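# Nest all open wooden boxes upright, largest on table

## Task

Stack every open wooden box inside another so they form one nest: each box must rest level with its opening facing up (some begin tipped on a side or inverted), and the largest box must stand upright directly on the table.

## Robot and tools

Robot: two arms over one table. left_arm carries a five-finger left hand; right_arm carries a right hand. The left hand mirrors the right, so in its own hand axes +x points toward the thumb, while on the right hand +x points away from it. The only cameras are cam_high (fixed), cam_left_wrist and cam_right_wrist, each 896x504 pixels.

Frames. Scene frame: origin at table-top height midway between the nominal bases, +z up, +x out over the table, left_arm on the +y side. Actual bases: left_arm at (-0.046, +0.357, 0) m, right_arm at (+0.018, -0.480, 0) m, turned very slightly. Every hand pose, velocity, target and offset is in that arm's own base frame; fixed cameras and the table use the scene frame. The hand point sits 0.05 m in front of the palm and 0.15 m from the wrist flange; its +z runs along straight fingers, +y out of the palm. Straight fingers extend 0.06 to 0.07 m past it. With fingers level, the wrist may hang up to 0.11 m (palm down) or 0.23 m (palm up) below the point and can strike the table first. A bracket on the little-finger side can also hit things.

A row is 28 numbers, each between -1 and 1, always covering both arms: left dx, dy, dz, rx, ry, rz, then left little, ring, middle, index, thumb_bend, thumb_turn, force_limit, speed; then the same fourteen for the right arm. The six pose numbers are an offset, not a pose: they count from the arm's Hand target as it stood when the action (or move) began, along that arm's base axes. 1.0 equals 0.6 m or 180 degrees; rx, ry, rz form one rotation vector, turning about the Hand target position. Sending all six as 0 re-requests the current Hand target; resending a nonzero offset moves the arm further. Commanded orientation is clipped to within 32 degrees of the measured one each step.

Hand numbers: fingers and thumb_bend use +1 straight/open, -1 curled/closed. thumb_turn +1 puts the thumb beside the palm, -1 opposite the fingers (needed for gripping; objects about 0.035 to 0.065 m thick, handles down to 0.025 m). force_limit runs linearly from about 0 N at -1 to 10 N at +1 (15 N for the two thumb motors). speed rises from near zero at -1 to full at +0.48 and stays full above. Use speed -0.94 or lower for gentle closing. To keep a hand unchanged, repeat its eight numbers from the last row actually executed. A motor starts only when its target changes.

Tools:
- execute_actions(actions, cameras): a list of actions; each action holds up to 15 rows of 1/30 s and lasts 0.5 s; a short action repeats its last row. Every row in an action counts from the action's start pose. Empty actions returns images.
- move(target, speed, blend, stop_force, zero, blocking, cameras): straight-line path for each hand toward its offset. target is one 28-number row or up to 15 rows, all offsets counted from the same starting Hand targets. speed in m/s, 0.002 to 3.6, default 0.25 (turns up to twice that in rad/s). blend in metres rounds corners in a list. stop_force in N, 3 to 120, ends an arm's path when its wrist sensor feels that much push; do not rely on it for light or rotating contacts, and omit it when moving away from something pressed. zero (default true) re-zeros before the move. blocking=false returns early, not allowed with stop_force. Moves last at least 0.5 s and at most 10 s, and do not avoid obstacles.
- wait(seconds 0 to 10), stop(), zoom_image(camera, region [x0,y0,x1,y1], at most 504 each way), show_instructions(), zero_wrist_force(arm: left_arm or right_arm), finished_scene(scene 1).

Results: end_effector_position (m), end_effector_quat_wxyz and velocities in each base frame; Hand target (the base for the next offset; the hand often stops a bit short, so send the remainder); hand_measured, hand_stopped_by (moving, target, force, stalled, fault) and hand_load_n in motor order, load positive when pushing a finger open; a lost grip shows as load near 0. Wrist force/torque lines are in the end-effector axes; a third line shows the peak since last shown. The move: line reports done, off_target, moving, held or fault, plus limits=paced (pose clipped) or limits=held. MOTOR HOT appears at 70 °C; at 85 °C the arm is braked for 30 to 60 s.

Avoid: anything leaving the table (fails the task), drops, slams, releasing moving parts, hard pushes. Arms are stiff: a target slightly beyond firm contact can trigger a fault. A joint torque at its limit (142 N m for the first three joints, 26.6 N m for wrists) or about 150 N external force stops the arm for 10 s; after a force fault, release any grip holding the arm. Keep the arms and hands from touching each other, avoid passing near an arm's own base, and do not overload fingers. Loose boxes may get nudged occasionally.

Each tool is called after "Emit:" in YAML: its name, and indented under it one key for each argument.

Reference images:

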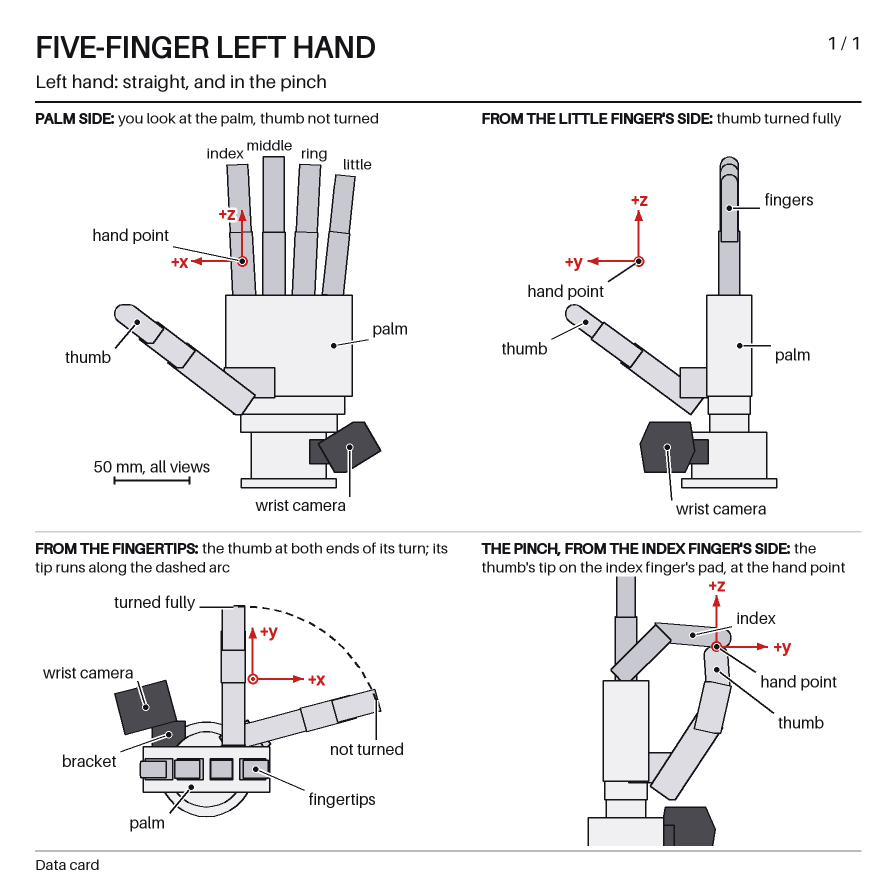

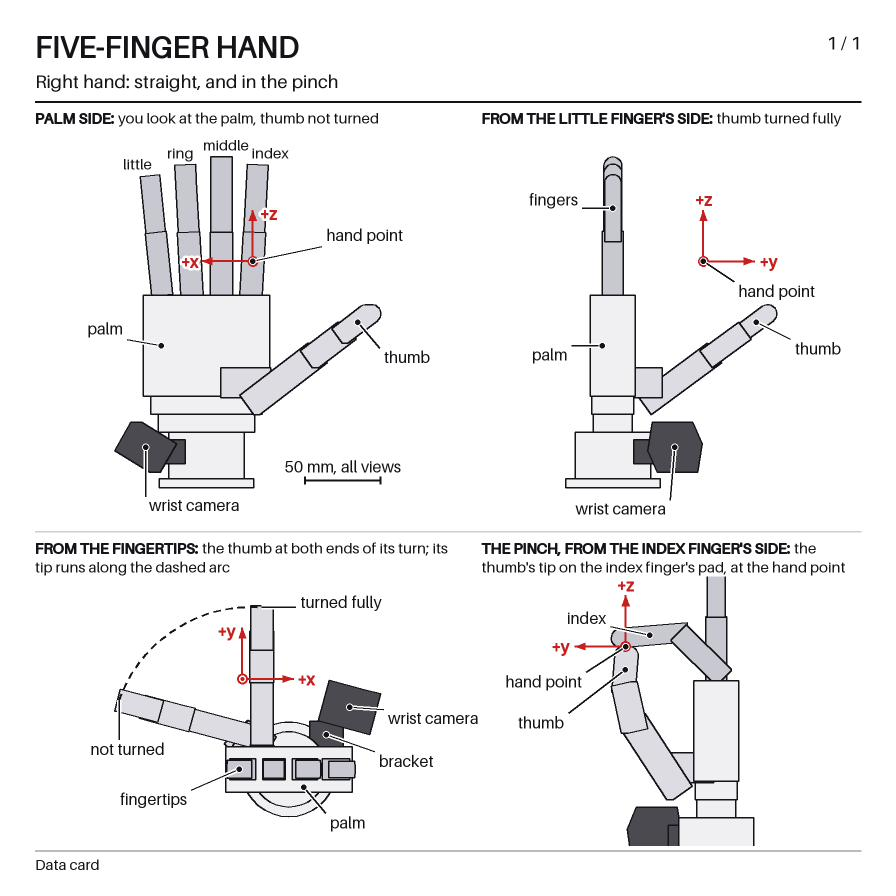

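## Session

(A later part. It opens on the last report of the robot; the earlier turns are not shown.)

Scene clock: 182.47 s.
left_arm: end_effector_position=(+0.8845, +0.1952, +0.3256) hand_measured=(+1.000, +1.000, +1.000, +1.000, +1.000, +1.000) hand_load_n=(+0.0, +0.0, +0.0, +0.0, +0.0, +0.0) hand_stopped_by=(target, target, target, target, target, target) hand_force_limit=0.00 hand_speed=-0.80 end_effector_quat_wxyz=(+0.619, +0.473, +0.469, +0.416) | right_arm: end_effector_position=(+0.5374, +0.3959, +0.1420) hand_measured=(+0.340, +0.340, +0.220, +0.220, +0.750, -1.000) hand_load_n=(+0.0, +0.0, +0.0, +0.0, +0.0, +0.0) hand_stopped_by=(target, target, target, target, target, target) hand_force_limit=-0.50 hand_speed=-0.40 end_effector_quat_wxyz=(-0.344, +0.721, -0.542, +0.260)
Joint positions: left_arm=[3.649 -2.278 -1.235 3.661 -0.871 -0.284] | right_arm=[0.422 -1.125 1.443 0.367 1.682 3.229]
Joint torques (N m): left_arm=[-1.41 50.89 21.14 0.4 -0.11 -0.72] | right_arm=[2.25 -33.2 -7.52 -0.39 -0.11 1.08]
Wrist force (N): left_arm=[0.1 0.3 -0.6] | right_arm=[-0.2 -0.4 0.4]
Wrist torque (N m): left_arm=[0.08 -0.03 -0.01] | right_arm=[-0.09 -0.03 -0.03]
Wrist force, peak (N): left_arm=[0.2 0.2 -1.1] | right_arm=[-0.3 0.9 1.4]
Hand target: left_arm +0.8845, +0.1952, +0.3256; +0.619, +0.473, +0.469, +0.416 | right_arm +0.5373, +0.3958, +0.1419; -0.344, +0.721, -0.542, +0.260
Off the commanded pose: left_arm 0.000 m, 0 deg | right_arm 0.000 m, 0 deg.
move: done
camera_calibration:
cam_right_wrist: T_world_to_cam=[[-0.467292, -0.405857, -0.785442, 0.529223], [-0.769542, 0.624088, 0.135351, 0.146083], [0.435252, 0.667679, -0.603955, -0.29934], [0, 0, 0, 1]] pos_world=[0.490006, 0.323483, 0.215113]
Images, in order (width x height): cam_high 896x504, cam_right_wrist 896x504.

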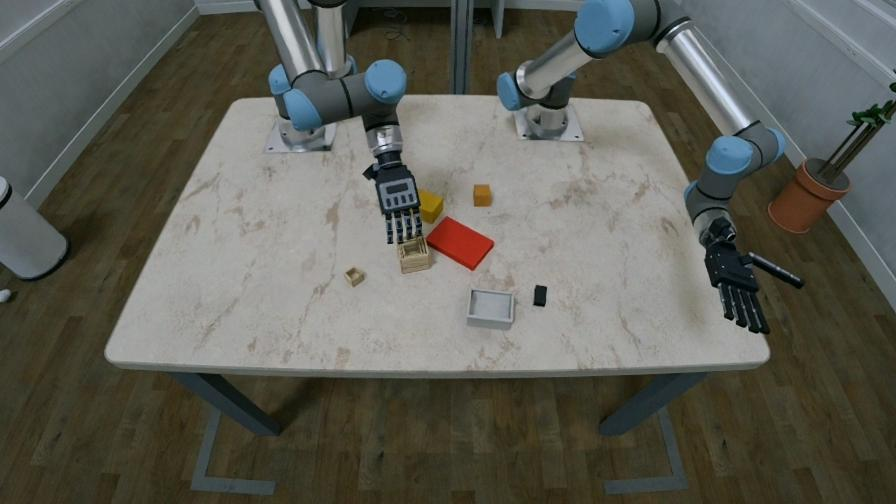

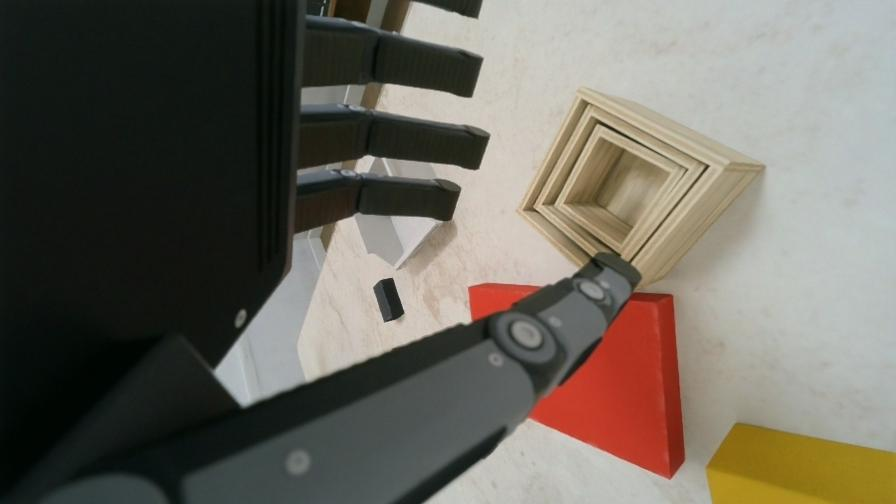

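Emit:
move:
  target: [0,0,0,0,0,0,1,1,1,1,1,1,0.0,-0.80,0.1085,-0.219,-0.0367,0,0,0.1611,0.34,0.34,0.24,0.24,0.84,-1,-0.5,-0.4]
  speed: 0.25
  cameras: ["cam_high","cam_right_wrist"]

Emit:
zoom_image:
  camera: "cam_right_wrist"
  region: [540, 100, 760, 280]

Scene clock: 186.43 s.
left_arm: end_effector_position=(+0.8845, +0.1952, +0.3256) hand_measured=(+1.000, +1.000, +1.000, +1.000, +1.000, +1.000) hand_load_n=(+0.0, +0.0, +0.0, +0.0, +0.0, +0.0) hand_stopped_by=(target, target, target, target, target, target) hand_force_limit=0.00 hand_speed=-0.80 end_effector_quat_wxyz=(+0.619, +0.473, +0.469, +0.416) | right_arm: end_effector_position=(+0.6024, +0.2645, +0.1199) hand_measured=(+0.340, +0.340, +0.240, +0.240, +0.840, -1.000) hand_load_n=(+0.0, +0.0, +0.0, +0.0, +0.0, +0.0) hand_stopped_by=(target, target, target, target, target, target) hand_force_limit=-0.50 hand_speed=-0.40 end_effector_quat_wxyz=(-0.398, +0.834, -0.345, +0.166) end_effector_velocity=(+0.000, +0.000, +0.000) end_effector_angular_velocity=(-0.002, -0.002, +0.006)
Joint positions: left_arm=[3.649 -2.278 -1.235 3.661 -0.871 -0.284] | right_arm=[-0.002 -1.026 1.381 0.498 0.988 2.576]
Joint velocities: left_arm=[within noise] | right_arm=[0 0 0 0.001 -0.002 -0.006]
Joint torques (N m): left_arm=[-1.52 50.95 21.17 0.54 -0.2 -0.72] | right_arm=[-8.88 -42.14 -9.38 1.21 -3.14 -2.38]
Wrist force (N): left_arm=[0.2 0.3 -0.9] | right_arm=[-0.8 -0.5 0.3]
Wrist torque (N m): left_arm=[0.09 -0.05 0.00] | right_arm=[-0.09 0.07 -0.02]
Wrist force, peak (N): left_arm=[0.3 0.3 -1.1] | right_arm=[-1.7 -0.3 0.0]
Hand target: left_arm +0.8845, +0.1952, +0.3256; +0.619, +0.473, +0.469, +0.416 | right_arm +0.6024, +0.2644, +0.1199; -0.398, +0.834, -0.345, +0.166
Off the commanded pose: left_arm 0.000 m, 0 deg | right_arm 0.000 m, 0 deg.
move: done
camera_calibration:
cam_right_wrist: T_world_to_cam=[[-0.212128, -0.581632, -0.785306, 0.381751], [-0.975566, 0.173077, 0.135333, 0.52454], [0.057205, 0.794826, -0.604135, -0.0592437], [0, 0, 0, 1]] pos_world=[0.596093, 0.178341, 0.193013]
Images, in order (width x height): cam_high 896x504, cam_right_wrist 896x504.

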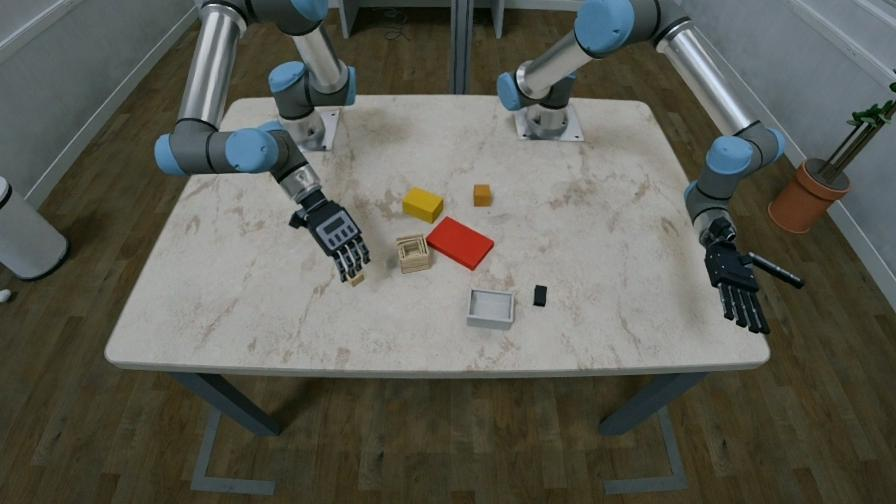

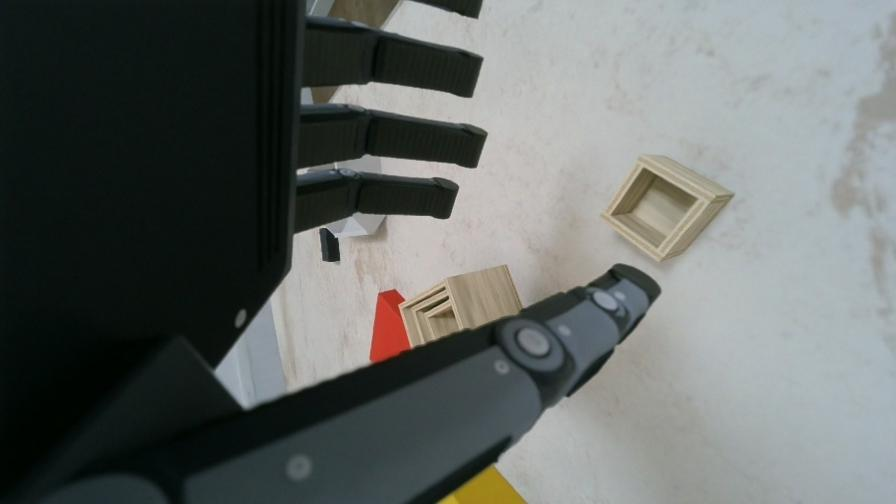

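Scaled by 2.291 from the camera's 896x504 image, which has a finer 1280x720 frame.

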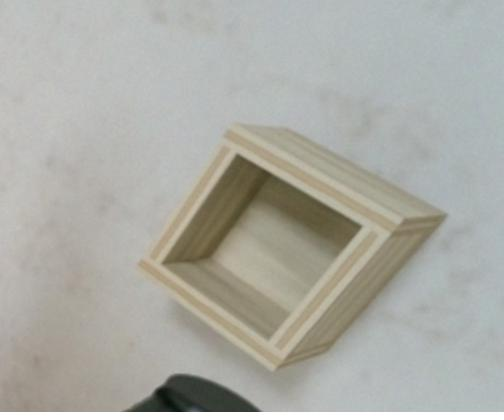

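Emit:
move:
  target:
    - [0,0,0,0,0,0,1,1,1,1,1,1,0.0,-0.80,0.0023,-0.0063,-0.07,0,0,-0.0278,0.34,0.34,0.24,0.24,0.84,-1,-0.5,-0.4]
    - [0,0,0,0,0,0,1,1,1,1,1,1,0.0,-0.80,0.0023,-0.0063,-0.144,0,0,-0.0278,0.34,0.34,0.24,0.24,0.84,-1,-0.5,-0.4]
  speed: [0.15,0.08]
  stop_force: 6
  cameras: ["cam_right_wrist"]

Emit:
zoom_image:
  camera: "cam_right_wrist"
  region: [400, 80, 700, 320]

Scene clock: 190.83 s.
left_arm: end_effector_position=(+0.8845, +0.1952, +0.3256) hand_measured=(+1.000, +1.000, +1.000, +1.000, +1.000, +1.000) hand_load_n=(+0.0, +0.0, +0.0, +0.0, +0.0, +0.0) hand_stopped_by=(target, target, target, target, target, target) hand_force_limit=0.00 hand_speed=-0.80 end_effector_quat_wxyz=(+0.619, +0.473, +0.469, +0.416) | right_arm: end_effector_position=(+0.6038, +0.2607, +0.0335) hand_measured=(+0.340, +0.340, +0.240, +0.240, +0.840, -1.000) hand_load_n=(+0.0, +0.0, +0.0, +0.0, +0.0, +0.0) hand_stopped_by=(target, target, target, target, target, target) hand_force_limit=-0.50 hand_speed=-0.40 end_effector_quat_wxyz=(-0.390, +0.818, -0.381, +0.183)
Joint positions: left_arm=[3.649 -2.278 -1.235 3.661 -0.871 -0.284] | right_arm=[0.006 -0.964 1.515 0.258 1.052 2.66]
Joint torques (N m): left_arm=[-0.68 51.49 20.84 0.71 -0.19 -0.87] | right_arm=[-10.33 -54.1 -30.19 -1.32 1.33 1.54]
Wrist force (N): left_arm=[0.2 0.0 -1.0] | right_arm=[-0.4 -0.1 0.7]
Wrist torque (N m): left_arm=[0.06 -0.07 0.01] | right_arm=[-0.06 0.00 0.15]
Wrist force, peak (N): left_arm=[0.1 0.1 -1.1] | right_arm=[-1.0 -1.4 -0.5]
Hand target: left_arm +0.8845, +0.1952, +0.3256; +0.619, +0.473, +0.469, +0.416 | right_arm +0.6038, +0.2607, +0.0335; -0.390, +0.818, -0.381, +0.183
Off the commanded pose: left_arm 0.000 m, 0 deg | right_arm 0.000 m, 0 deg.
move: done
camera_calibration:
cam_right_wrist: T_world_to_cam=[[-0.262083, -0.560932, -0.785282, 0.336669], [-0.956779, 0.257311, 0.13552, 0.504884], [0.126044, 0.786859, -0.604125, -0.147891], [0, 0, 0, 1]] pos_world=[0.589938, 0.175305, 0.106613]
Images, in order (width x height): cam_right_wrist 896x504.

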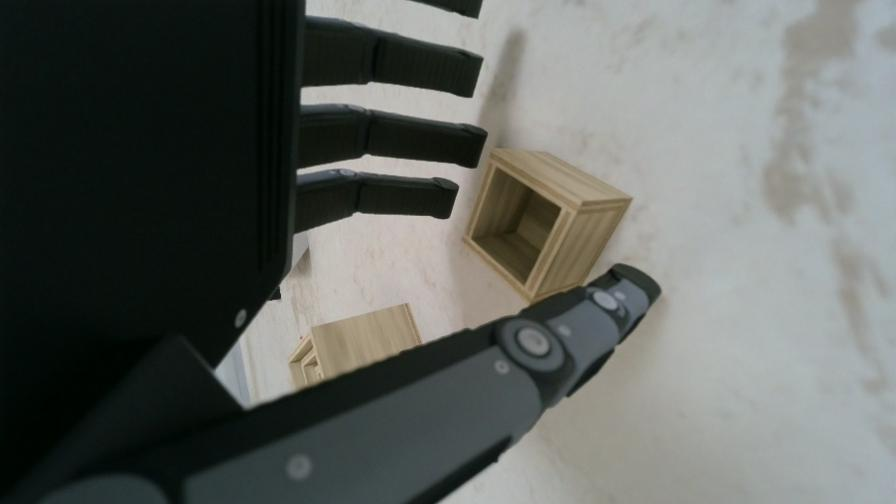

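Scaled by 1.680 from the camera's 896x504 image, which has a finer 1280x720 frame.

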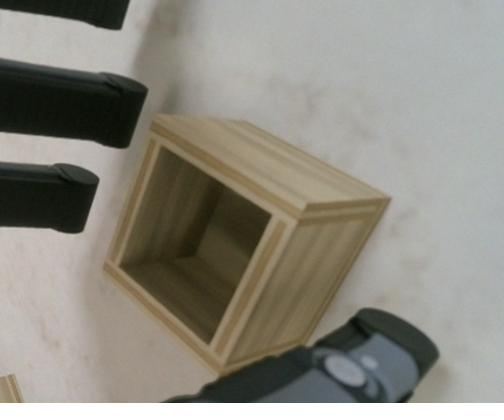

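Emit:
move:
  target:
    - [0,0,0,0,0,0,1,1,1,1,1,1,0.0,-0.80,0,0,0,0,0,0,0.34,0.34,-0.3,-0.3,0.54,-1,-0.6,-0.9]
    - [0,0,0,0,0,0,1,1,1,1,1,1,0.0,-0.80,0,0,0.05,0,0,0,0.34,0.34,-0.3,-0.3,0.54,-1,-0.6,-0.9]
  speed: 0.05
  cameras: ["cam_high","cam_right_wrist"]

Emit:
zoom_image:
  camera: "cam_right_wrist"
  region: [400, 80, 700, 320]

Scene clock: 194.80 s.
left_arm: end_effector_position=(+0.8845, +0.1952, +0.3256) hand_measured=(+1.000, +1.000, +1.000, +1.000, +1.000, +1.000) hand_load_n=(+0.0, +0.0, +0.0, +0.0, +0.0, +0.0) hand_stopped_by=(target, target, target, target, target, target) hand_force_limit=0.00 hand_speed=-0.80 end_effector_quat_wxyz=(+0.619, +0.473, +0.469, +0.416) | right_arm: end_effector_position=(+0.6039, +0.2607, +0.0636) hand_measured=(+0.340, +0.340, -0.074, -0.112, +0.680, -1.000) hand_load_n=(+0.0, +0.0, +4.0, +3.0, +7.5, -0.5) hand_stopped_by=(target, target, force, force, force, target) hand_force_limit=-0.60 hand_speed=-0.90 end_effector_quat_wxyz=(-0.390, +0.818, -0.381, +0.183)
Joint positions: left_arm=[3.649 -2.278 -1.235 3.661 -0.871 -0.284] | right_arm=[0.006 -1 1.486 0.322 1.052 2.66]
Joint torques (N m): left_arm=[-0.93 51.65 21.41 0.43 -0.23 -0.69] | right_arm=[-7.44 -34.33 -3.57 -1.42 1.23 0.39]
Wrist force (N): left_arm=[0.4 0.2 -1.0] | right_arm=[-0.4 -0.3 0.7]
Wrist torque (N m): left_arm=[0.09 -0.09 0.02] | right_arm=[-0.09 -0.02 0.12]
Wrist force, peak (N): left_arm=[0.4 0.2 -1.1] | right_arm=[-0.9 -2.1 -0.1]
Hand target: left_arm +0.8845, +0.1952, +0.3256; +0.619, +0.473, +0.469, +0.416 | right_arm +0.6038, +0.2607, +0.0635; -0.390, +0.818, -0.381, +0.183
Off the commanded pose: left_arm 0.000 m, 0 deg | right_arm 0.000 m, 0 deg.
move: done
camera_calibration:
cam_right_wrist: T_world_to_cam=[[-0.261752, -0.560976, -0.785361, 0.360181], [-0.956844, 0.257269, 0.13514, 0.501094], [0.126239, 0.786841, -0.604107, -0.129846], [0, 0, 0, 1]] pos_world=[0.590139, 0.175305, 0.136713]
Images, in order (width x height): cam_high 896x504, cam_right_wrist 896x504.

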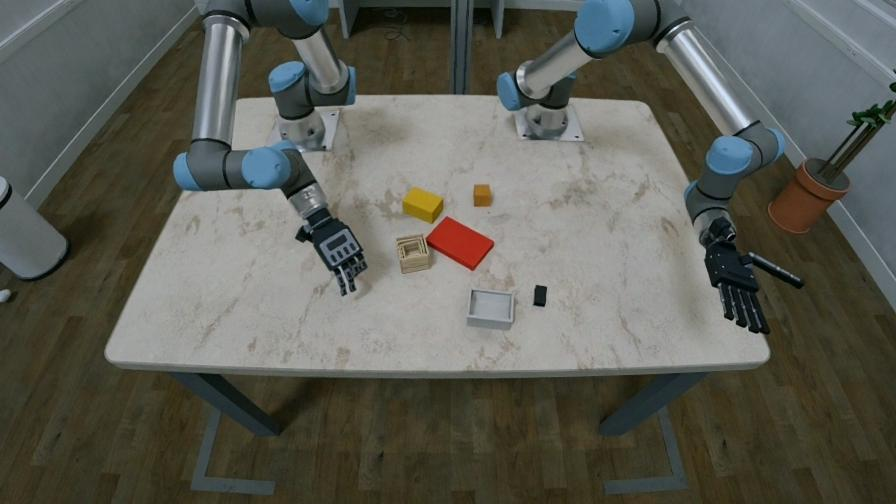

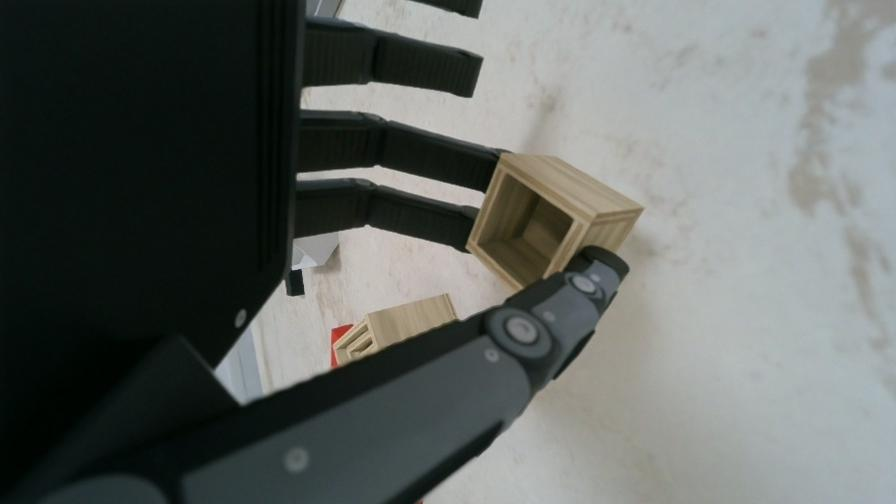

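Scaled by 1.680 from the camera's 896x504 image, which has a finer 1280x720 frame.

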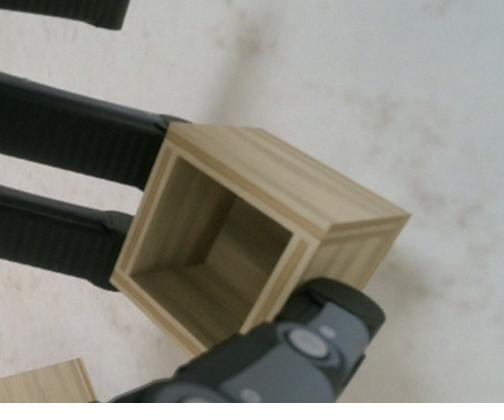

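Emit:
move:
  target:
    - [0,0,0,0,0,0,1,1,1,1,1,1,0.0,-0.80,0,0,0.0942,0,0,0,0.34,0.34,-0.3,-0.3,0.54,-1,-0.6,-0.9]
    - [0,0,0,0,0,0,1,1,1,1,1,1,0.0,-0.80,-0.1173,0.3455,0.1,0,0,-0.1278,0.34,0.34,-0.3,-0.3,0.54,-1,-0.6,-0.9]
  speed: 0.2
  blend: [0.01,0]
  cameras: ["cam_high","cam_right_wrist"]

Emit:
zoom_image:
  camera: "cam_right_wrist"
  region: [440, 0, 896, 300]

Scene clock: 199.63 s.
left_arm: end_effector_position=(+0.8845, +0.1952, +0.3256) hand_measured=(+1.000, +1.000, +1.000, +1.000, +1.000, +1.000) hand_load_n=(+0.0, +0.0, +0.0, +0.0, +0.0, +0.0) hand_stopped_by=(target, target, target, target, target, target) hand_force_limit=0.00 hand_speed=-0.80 end_effector_quat_wxyz=(+0.619, +0.473, +0.469, +0.416) | right_arm: end_effector_position=(+0.5334, +0.4679, +0.1235) hand_measured=(+0.340, +0.340, -0.074, -0.112, +0.680, -1.000) hand_load_n=(+0.0, +0.0, +4.0, +3.0, +7.5, -0.5) hand_stopped_by=(target, target, force, force, force, target) hand_force_limit=-0.60 hand_speed=-0.90 end_effector_quat_wxyz=(-0.346, +0.726, -0.536, +0.257)
Joint positions: left_arm=[3.649 -2.278 -1.235 3.661 -0.871 -0.284] | right_arm=[0.543 -1.003 1.305 0.393 1.762 3.296]
Joint torques (N m): left_arm=[-0.34 51.9 21.83 0.68 -0.19 -0.94] | right_arm=[8.79 -46.68 -15.9 -1.28 2.84 2.54]
Wrist force (N): left_arm=[0.3 0.3 -1.0] | right_arm=[-0.5 -0.3 0.8]
Wrist torque (N m): left_arm=[0.10 -0.08 0.01] | right_arm=[-0.11 0.00 0.12]
Wrist force, peak (N): left_arm=[0.4 0.4 -1.1] | right_arm=[-2.5 -0.2 0.4]
Hand target: left_arm +0.8845, +0.1952, +0.3256; +0.619, +0.473, +0.469, +0.416 | right_arm +0.5334, +0.4680, +0.1235; -0.346, +0.726, -0.536, +0.257
Off the commanded pose: left_arm 0.000 m, 0 deg | right_arm 0.000 m, 0 deg.
move: done
camera_calibration:
cam_right_wrist: T_world_to_cam=[[-0.460337, -0.414136, -0.785227, 0.542253], [-0.780315, 0.610542, 0.135452, 0.112656], [0.423318, 0.675078, -0.604212, -0.354046], [0, 0, 0, 1]] pos_world=[0.487401, 0.394794, 0.196613]
Images, in order (width x height): cam_high 896x504, cam_right_wrist 896x504.

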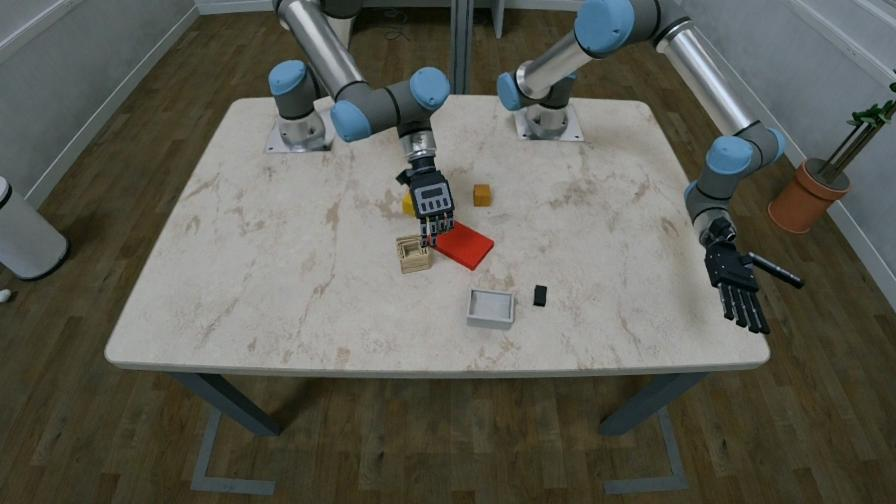

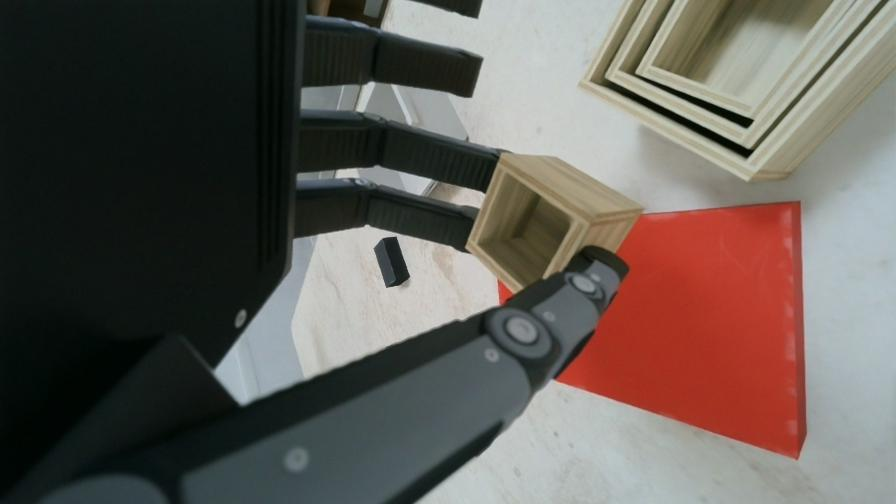

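Scaled by 1.105 from the camera's 896x504 image, which has a finer 1280x720 frame.

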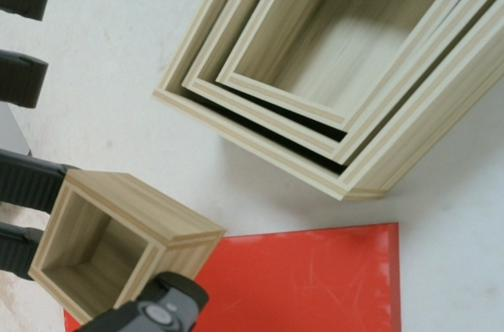

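Emit:
move:
  target:
    - [0,0,0,0,0,0,1,1,1,1,1,1,0.0,-0.80,0.0432,-0.1088,0,0,0,0,0.34,0.34,-0.3,-0.3,0.54,-1,-0.6,-0.9]
    - [0,0,0,0,0,0,1,1,1,1,1,1,0.0,-0.80,0.0432,-0.1088,-0.0625,0,0,0,0.34,0.34,-0.3,-0.3,0.54,-1,-0.6,-0.9]
  speed: [0.15,0.08]
  blend: [0.008,0]
  cameras: ["cam_right_wrist"]

Emit:
zoom_image:
  camera: "cam_right_wrist"
  region: [480, 60, 780, 320]

Scene clock: 202.97 s.
left_arm: end_effector_position=(+0.8845, +0.1952, +0.3256) hand_measured=(+1.000, +1.000, +1.000, +1.000, +1.000, +1.000) hand_load_n=(+0.0, +0.0, +0.0, +0.0, +0.0, +0.0) hand_stopped_by=(target, target, target, target, target, target) hand_force_limit=0.00 hand_speed=-0.80 end_effector_quat_wxyz=(+0.619, +0.473, +0.469, +0.416) | right_arm: end_effector_position=(+0.5592, +0.4027, +0.0859) hand_measured=(+0.340, +0.340, -0.074, -0.112, +0.680, -1.000) hand_load_n=(+0.0, +0.5, +4.0, +3.0, +7.5, -0.5) hand_stopped_by=(target, target, force, force, force, target) hand_force_limit=-0.60 hand_speed=-0.90 end_effector_quat_wxyz=(-0.346, +0.726, -0.536, +0.257)
Joint positions: left_arm=[3.649 -2.278 -1.235 3.661 -0.871 -0.284] | right_arm=[0.411 -1.029 1.448 0.265 1.66 3.212]
Joint torques (N m): left_arm=[-1.31 52.11 20.93 0.66 -0.21 -0.77] | right_arm=[-8.57 -52.32 -32.2 1.45 -1.13 -0.09]
Wrist force (N): left_arm=[0.3 0.3 -0.7] | right_arm=[-0.2 -0.4 0.5]
Wrist torque (N m): left_arm=[0.09 -0.08 0.01] | right_arm=[-0.11 -0.03 -0.06]
Wrist force, peak (N): left_arm=[0.1 0.4 -1.1] | right_arm=[-2.0 0.2 0.6]
Hand target: left_arm +0.8845, +0.1952, +0.3256; +0.619, +0.473, +0.469, +0.416 | right_arm +0.5593, +0.4027, +0.0860; -0.346, +0.726, -0.536, +0.257
Off the commanded pose: left_arm 0.000 m, 0 deg | right_arm 0.000 m, 0 deg.
move: done
camera_calibration:
cam_right_wrist: T_world_to_cam=[[-0.460665, -0.414045, -0.785083, 0.497677], [-0.780104, 0.610772, 0.135628, 0.177538], [0.42335, 0.674925, -0.604359, -0.343546], [0, 0, 0, 1]] pos_world=[0.513201, 0.329493, 0.159013]
Images, in order (width x height): cam_right_wrist 896x504.

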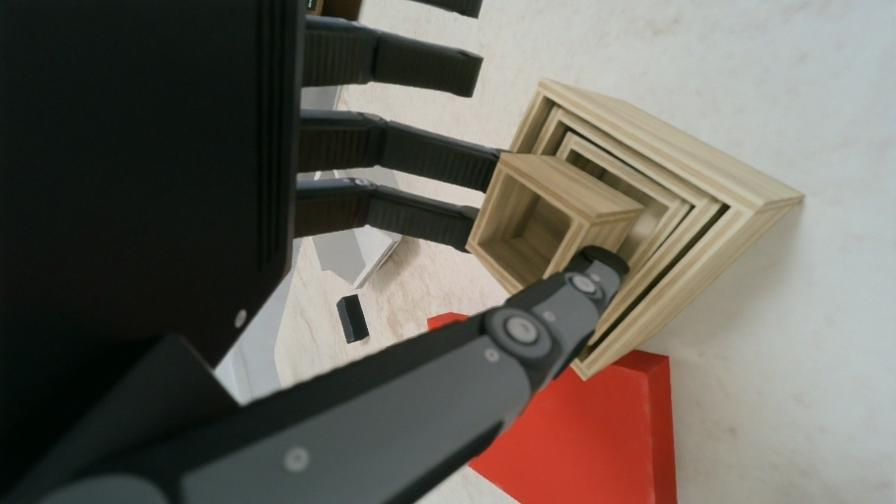

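Scaled by 1.680 from the camera's 896x504 image, which has a finer 1280x720 frame.

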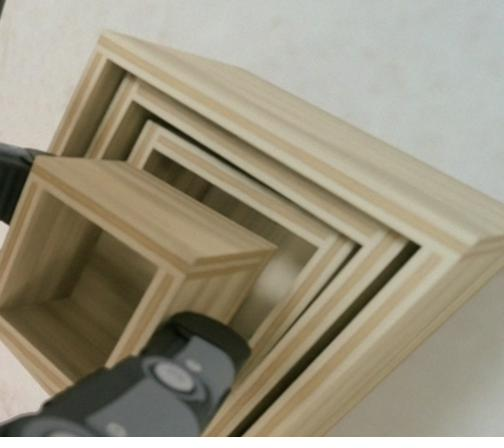

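Emit:
move:
  target: [0,0,0,0,0,0,1,1,1,1,1,1,0.0,-0.8,-0.00317,0.0008,-0.0083,0,0,0,0.34,0.34,-0.3,-0.3,0.54,-1,-0.6,-0.9]
  speed: 0.03
  stop_force: 3
  cameras: ["cam_right_wrist"]

Scene clock: 208.37 s.
left_arm: end_effector_position=(+0.8845, +0.1952, +0.3256) hand_measured=(+1.000, +1.000, +1.000, +1.000, +1.000, +1.000) hand_load_n=(+0.0, +0.0, +0.0, +0.0, +0.0, +0.0) hand_stopped_by=(target, target, target, target, target, target) hand_force_limit=0.00 hand_speed=-0.80 end_effector_quat_wxyz=(+0.619, +0.473, +0.469, +0.416) | right_arm: end_effector_position=(+0.5574, +0.4032, +0.0810) hand_measured=(+0.340, +0.340, -0.074, -0.112, +0.680, -1.000) hand_load_n=(+0.0, +0.0, +3.5, +3.0, +7.5, -0.5) hand_stopped_by=(target, target, force, force, force, target) hand_force_limit=-0.60 hand_speed=-0.90 end_effector_quat_wxyz=(-0.346, +0.726, -0.536, +0.257)
Joint positions: left_arm=[3.649 -2.278 -1.235 3.661 -0.871 -0.284] | right_arm=[0.413 -1.027 1.458 0.253 1.662 3.213]
Joint torques (N m): left_arm=[-0.52 51.96 21.65 0.71 -0.15 -1.08] | right_arm=[-4.07 -48.73 -31.69 2.46 -1.03 -0.53]
Wrist force (N): left_arm=[0.1 0.4 -0.9] | right_arm=[-0.3 -0.1 0.4]
Wrist torque (N m): left_arm=[0.11 -0.05 0.00] | right_arm=[-0.07 -0.03 -0.05]
Wrist force, peak (N): left_arm=[0.3 0.1 -1.3] | right_arm=[-0.3 -0.5 0.8]
Hand target: left_arm +0.8845, +0.1952, +0.3256; +0.619, +0.473, +0.469, +0.416 | right_arm +0.5574, +0.4032, +0.0810; -0.346, +0.726, -0.536, +0.257
Off the commanded pose: left_arm 0.000 m, 0 deg | right_arm 0.000 m, 0 deg.
move: done
camera_calibration:
cam_right_wrist: T_world_to_cam=[[-0.460481, -0.413896, -0.785269, 0.493094], [-0.780111, 0.610786, 0.135527, 0.176508], [0.423537, 0.675005, -0.60414, -0.346239], [0, 0, 0, 1]] pos_world=[0.511401, 0.329993, 0.154113]
Images, in order (width x height): cam_right_wrist 896x504.

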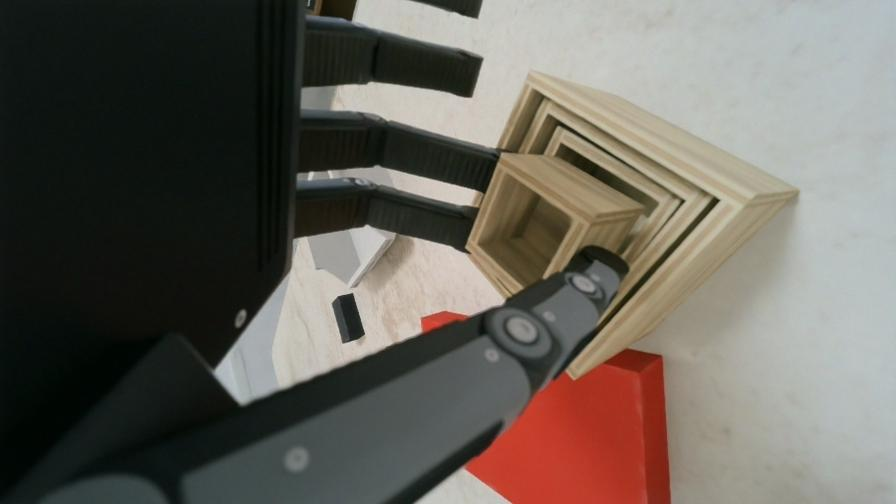

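Emit:
zoom_image:
  camera: "cam_right_wrist"
  region: [450, 60, 810, 390]

Scaled by 1.400 from the camera's 896x504 image, which has a finer 1280x720 frame.

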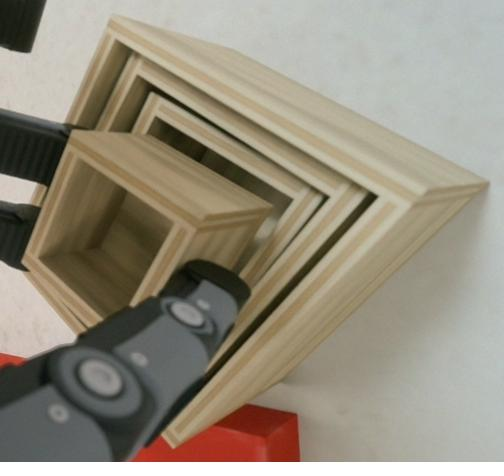

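Emit:
zoom_image:
  camera: "cam_right_wrist"
  region: [530, 100, 730, 250]

Scaled by 2.520 from the camera's 896x504 image, which has a finer 1280x720 frame.

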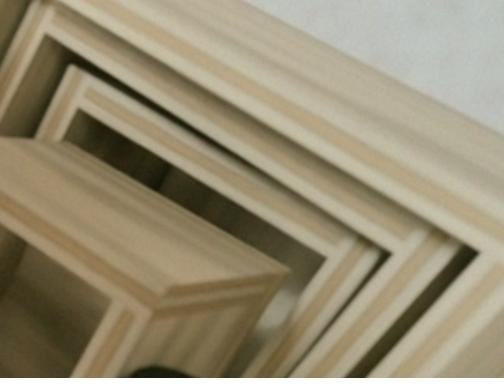

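Emit:
zoom_image:
  camera: "cam_right_wrist"
  region: [610, 170, 690, 240]

Emit:
zoom_image:
  camera: "cam_right_wrist"
  region: [530, 110, 610, 180]

Scaled by 6.300 from the camera's 896x504 image, which has a finer 1280x720 frame.

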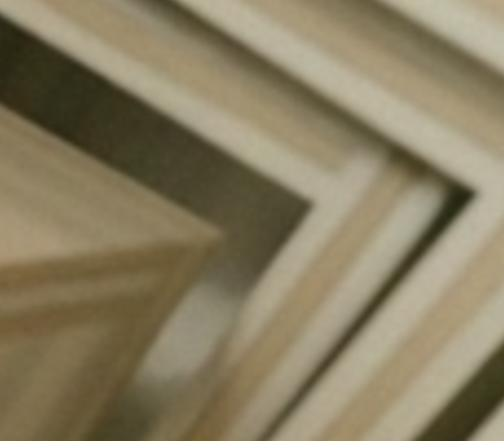

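Scaled by 6.300 from the camera's 896x504 image, which has a finer 1280x720 frame.

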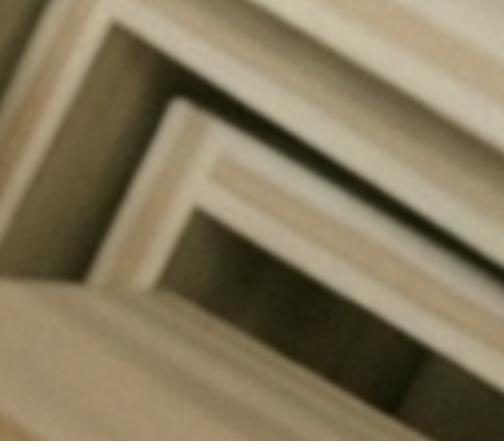

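Emit:
move:
  target:
    - [0,0,0,0,0,0,1,1,1,1,1,1,0.0,-0.8,0.00133,-0.001,0,0,0,0,0.34,0.34,-0.3,-0.3,0.54,-1,-0.6,-0.9]
    - [0,0,0,0,0,0,1,1,1,1,1,1,0.0,-0.8,0.00133,-0.001,-0.015,0,0,0,0.34,0.34,-0.3,-0.3,0.54,-1,-0.6,-0.9]
  speed: 0.02
  stop_force: 3
  cameras: ["cam_right_wrist"]

Scene clock: 216.00 s.
left_arm: end_effector_position=(+0.8845, +0.1952, +0.3256) hand_measured=(+1.000, +1.000, +1.000, +1.000, +1.000, +1.000) hand_load_n=(+0.0, +0.0, +0.5, +0.0, +0.0, +0.0) hand_stopped_by=(target, target, target, target, target, target) hand_force_limit=0.00 hand_speed=-0.80 end_effector_quat_wxyz=(+0.619, +0.473, +0.469, +0.416) | right_arm: end_effector_position=(+0.5582, +0.4025, +0.0720) hand_measured=(+0.340, +0.340, -0.074, -0.112, +0.680, -1.000) hand_load_n=(+0.0, +0.0, +2.5, +2.5, +8.0, +0.0) hand_stopped_by=(target, target, force, force, force, target) hand_force_limit=-0.60 hand_speed=-0.90 end_effector_quat_wxyz=(-0.346, +0.726, -0.536, +0.257)
Joint positions: left_arm=[3.649 -2.278 -1.235 3.661 -0.871 -0.284] | right_arm=[0.411 -1.018 1.468 0.233 1.661 3.212]
Joint torques (N m): left_arm=[0.21 52.06 22.68 0.32 -0.27 -0.84] | right_arm=[-0.43 -52.03 -31.17 2.21 -1.8 -1.8]
Wrist force (N): left_arm=[0.1 0.2 -0.7] | right_arm=[-0.3 -2.3 -1.6]
Wrist torque (N m): left_arm=[0.06 -0.04 0.00] | right_arm=[-0.10 0.02 0.09]
Wrist force, peak (N): left_arm=[0.3 0.5 -1.2] | right_arm=[-0.3 -3.6 -2.3]
Hand target: left_arm +0.8845, +0.1952, +0.3256; +0.619, +0.473, +0.469, +0.416 | right_arm +0.5583, +0.4025, +0.0720; -0.346, +0.726, -0.536, +0.257
Off the commanded pose: left_arm 0.000 m, 0 deg | right_arm 0.000 m, 0 deg.
move: contact (right_arm)
camera_calibration:
cam_right_wrist: T_world_to_cam=[[-0.46042, -0.413943, -0.78528, 0.486132], [-0.780147, 0.610753, 0.135466, 0.178756], [0.423537, 0.675005, -0.604139, -0.35161], [0, 0, 0, 1]] pos_world=[0.512201, 0.329393, 0.145113]
Images, in order (width x height): cam_right_wrist 896x504.

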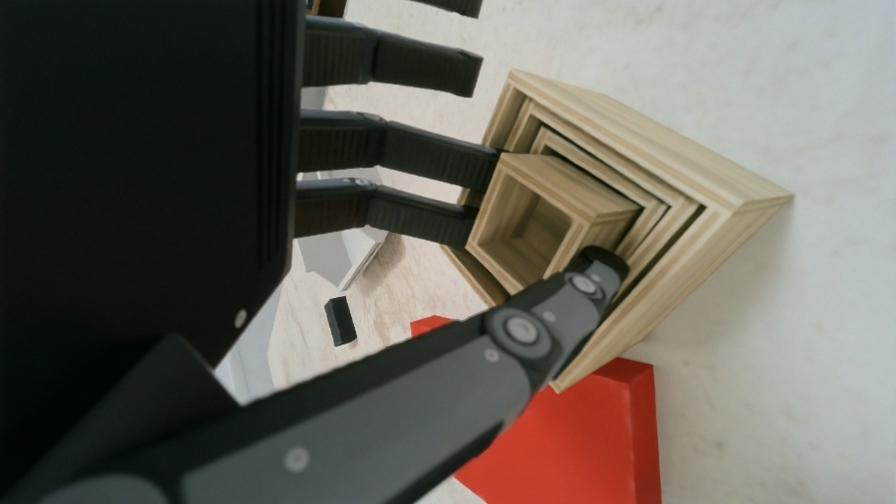

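Emit:
zoom_image:
  camera: "cam_right_wrist"
  region: [450, 60, 810, 390]

Emit:
zoom_image:
  camera: "cam_right_wrist"
  region: [560, 130, 720, 270]

Scaled by 1.400 from the camera's 896x504 image, which has a finer 1280x720 frame.

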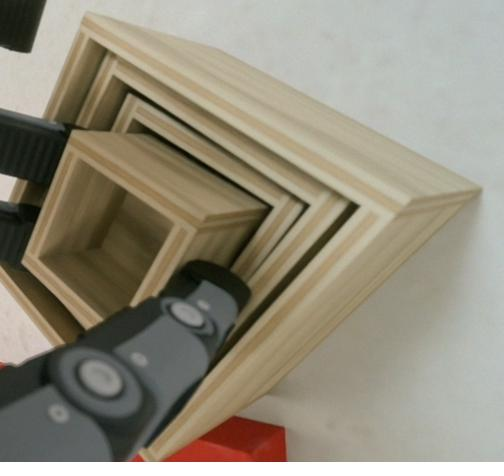

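Scaled by 3.150 from the camera's 896x504 image, which has a finer 1280x720 frame.

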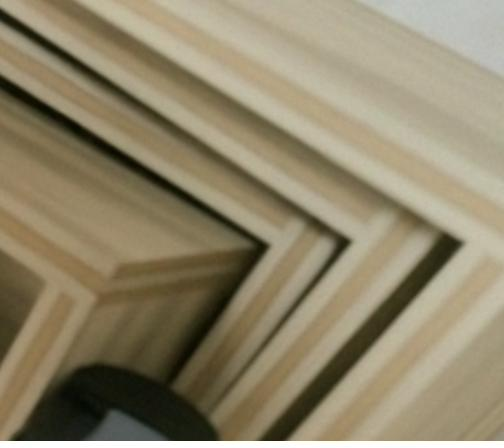

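Emit:
move:
  target: [0,0,0,0,0,0,1,1,1,1,1,1,0.0,-0.8,0,0,0,0,0,0,0.34,0.34,-0.045,-0.083,0.71,-1,-0.6,-0.8]
  cameras: ["cam_right_wrist"]

Scene clock: 220.10 s.
left_arm: end_effector_position=(+0.8845, +0.1952, +0.3256) hand_measured=(+1.000, +1.000, +1.000, +1.000, +1.000, +1.000) hand_load_n=(+0.0, +0.0, +0.0, +0.0, +0.0, +0.0) hand_stopped_by=(target, target, target, target, target, target) hand_force_limit=0.00 hand_speed=-0.80 end_effector_quat_wxyz=(+0.619, +0.473, +0.469, +0.416) | right_arm: end_effector_position=(+0.5583, +0.4025, +0.0720) hand_measured=(+0.340, +0.340, -0.044, -0.082, +0.710, -1.000) hand_load_n=(+0.0, +0.0, +0.0, +0.0, -0.5, +0.0) hand_stopped_by=(target, target, target, target, target, target) hand_force_limit=-0.60 hand_speed=-0.80 end_effector_quat_wxyz=(-0.346, +0.726, -0.536, +0.257)
Joint positions: left_arm=[3.649 -2.278 -1.235 3.661 -0.871 -0.284] | right_arm=[0.411 -1.018 1.468 0.233 1.661 3.212]
Joint torques (N m): left_arm=[-0.23 51.58 21.97 0.64 -0.28 -0.67] | right_arm=[-8.92 -45.92 -27.87 -0.8 -1.84 -2.34]
Wrist force (N): left_arm=[0.1 0.3 -0.9] | right_arm=[-0.3 -0.5 0.6]
Wrist torque (N m): left_arm=[0.10 -0.04 0.00] | right_arm=[-0.11 -0.01 0.13]
Wrist force, peak (N): left_arm=[-0.1 0.2 -1.3] | right_arm=[0.0 -3.6 -2.4]
Hand target: left_arm +0.8845, +0.1952, +0.3256; +0.619, +0.473, +0.469, +0.416 | right_arm +0.5583, +0.4025, +0.0720; -0.346, +0.726, -0.536, +0.257
Off the commanded pose: left_arm 0.000 m, 0 deg | right_arm 0.000 m, 0 deg.
move: done
camera_calibration:
cam_right_wrist: T_world_to_cam=[[-0.460351, -0.413996, -0.785292, 0.486116], [-0.780188, 0.610716, 0.135397, 0.1788], [0.423536, 0.675006, -0.604139, -0.35161], [0, 0, 0, 1]] pos_world=[0.512201, 0.329393, 0.145113]
Images, in order (width x height): cam_right_wrist 896x504.

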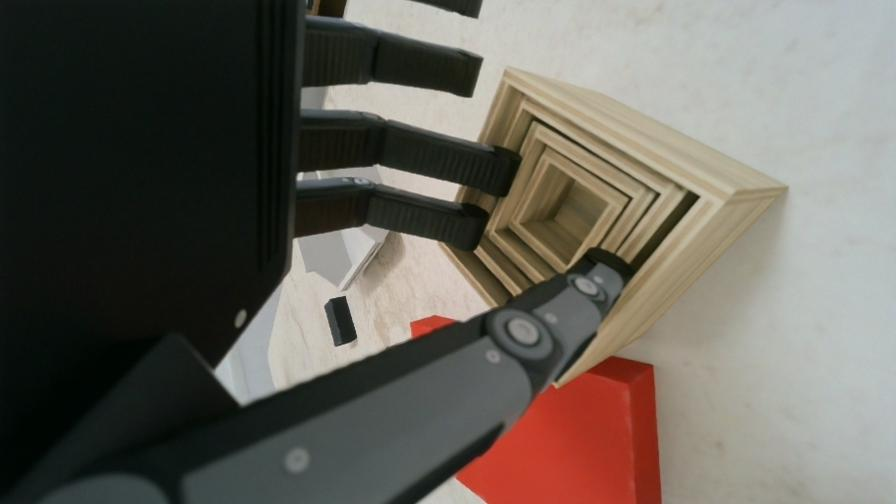

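Emit:
move:
  target:
    - [0,0,0,0,0,0,1,1,1,1,1,1,0.0,-0.8,0,0,0.05,0,0,0,0.34,0.34,-0.045,-0.083,0.71,-1,-0.6,-0.8]
    - [0,0,0,0,0,0,1,1,1,1,1,1,0.0,-0.8,0,0,0.17,0,0,0,0.34,0.34,-0.045,-0.083,0.71,-1,-0.6,-0.8]
  speed: [0.05,0.2]
  blend: 0.01
  cameras: ["cam_right_wrist","cam_high"]

Scene clock: 222.00 s.
left_arm: end_effector_position=(+0.8845, +0.1952, +0.3256) hand_measured=(+1.000, +1.000, +1.000, +1.000, +1.000, +1.000) hand_load_n=(+0.0, +0.0, +0.0, +0.0, +0.0, +0.0) hand_stopped_by=(target, target, target, target, target, target) hand_force_limit=0.00 hand_speed=-0.80 end_effector_quat_wxyz=(+0.619, +0.473, +0.469, +0.416) | right_arm: end_effector_position=(+0.5583, +0.4026, +0.1740) hand_measured=(+0.340, +0.340, -0.044, -0.082, +0.710, -1.000) hand_load_n=(+0.0, +0.0, +0.0, +0.0, +0.0, +0.0) hand_stopped_by=(target, target, target, target, target, target) hand_force_limit=-0.60 hand_speed=-0.80 end_effector_quat_wxyz=(-0.346, +0.726, -0.536, +0.257)
Joint positions: left_arm=[3.649 -2.278 -1.235 3.661 -0.871 -0.284] | right_arm=[0.411 -1.098 1.317 0.464 1.661 3.212]
Joint torques (N m): left_arm=[-0.76 50.8 22.19 0.55 -0.24 -0.67] | right_arm=[-7.94 -42.45 -18.98 2.22 1.33 -1.63]
Wrist force (N): left_arm=[0.2 0.2 -0.9] | right_arm=[-0.2 -0.4 0.6]
Wrist torque (N m): left_arm=[0.09 -0.06 0.00] | right_arm=[-0.11 -0.05 0.16]
Wrist force, peak (N): left_arm=[0.4 0.6 -1.1] | right_arm=[-0.3 -1.7 -0.5]
Hand target: left_arm +0.8845, +0.1952, +0.3256; +0.619, +0.473, +0.469, +0.416 | right_arm +0.5583, +0.4025, +0.1740; -0.346, +0.726, -0.536, +0.257
Off the commanded pose: left_arm 0.000 m, 0 deg | right_arm 0.000 m, 0 deg.
move: done
camera_calibration:
cam_right_wrist: T_world_to_cam=[[-0.460301, -0.413915, -0.785365, 0.566103], [-0.780219, 0.610666, 0.135443, 0.165023], [0.423533, 0.675101, -0.604034, -0.290104], [0, 0, 0, 1]] pos_world=[0.512201, 0.329394, 0.247013]
Images, in order (width x height): cam_high 896x504, cam_right_wrist 896x504.

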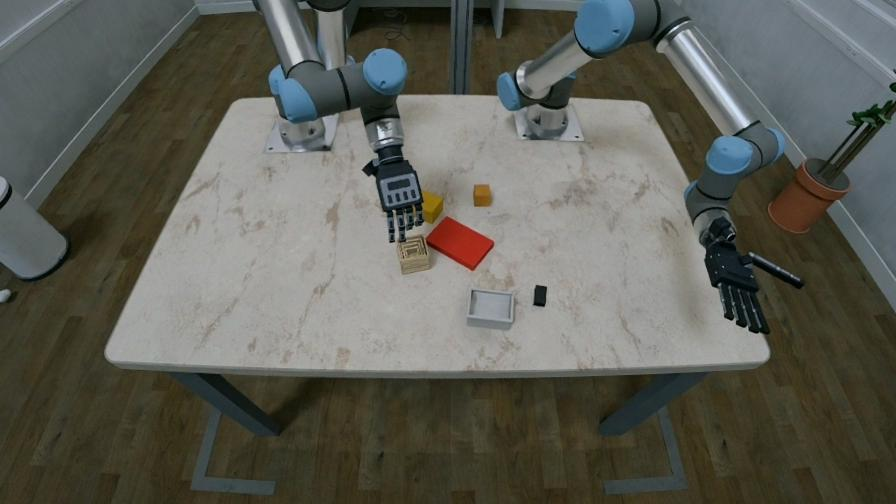

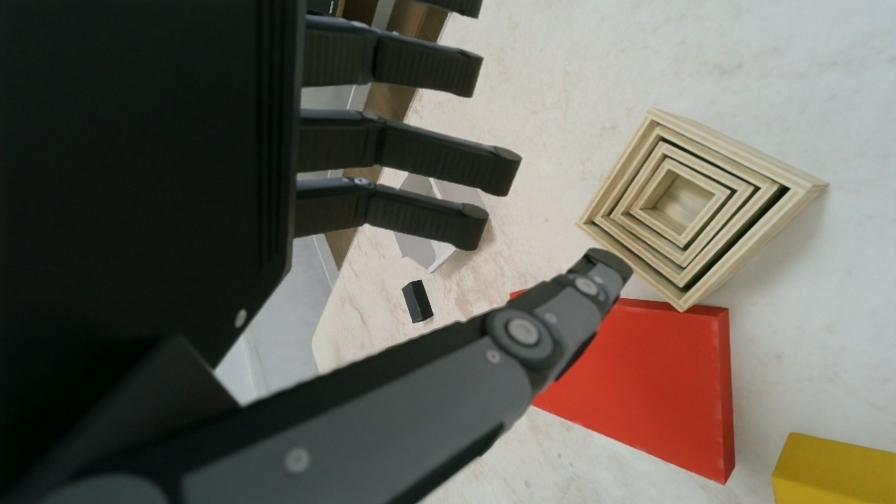

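Emit:
zoom_image:
  camera: "cam_right_wrist"
  region: [560, 90, 850, 330]

Emit:
zoom_image:
  camera: "cam_high"
  region: [370, 210, 470, 290]

Scaled by 1.738 from the camera's 896x504 image, which has a finer 1280x720 frame.

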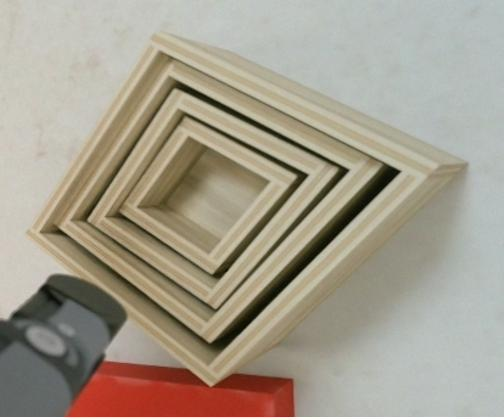

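Scaled by 5.040 from the camera's 896x504 image, which has a finer 1280x720 frame.

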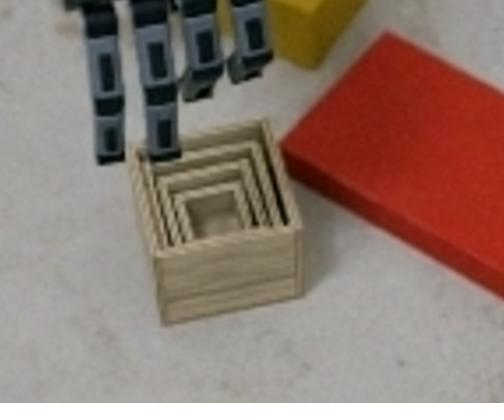

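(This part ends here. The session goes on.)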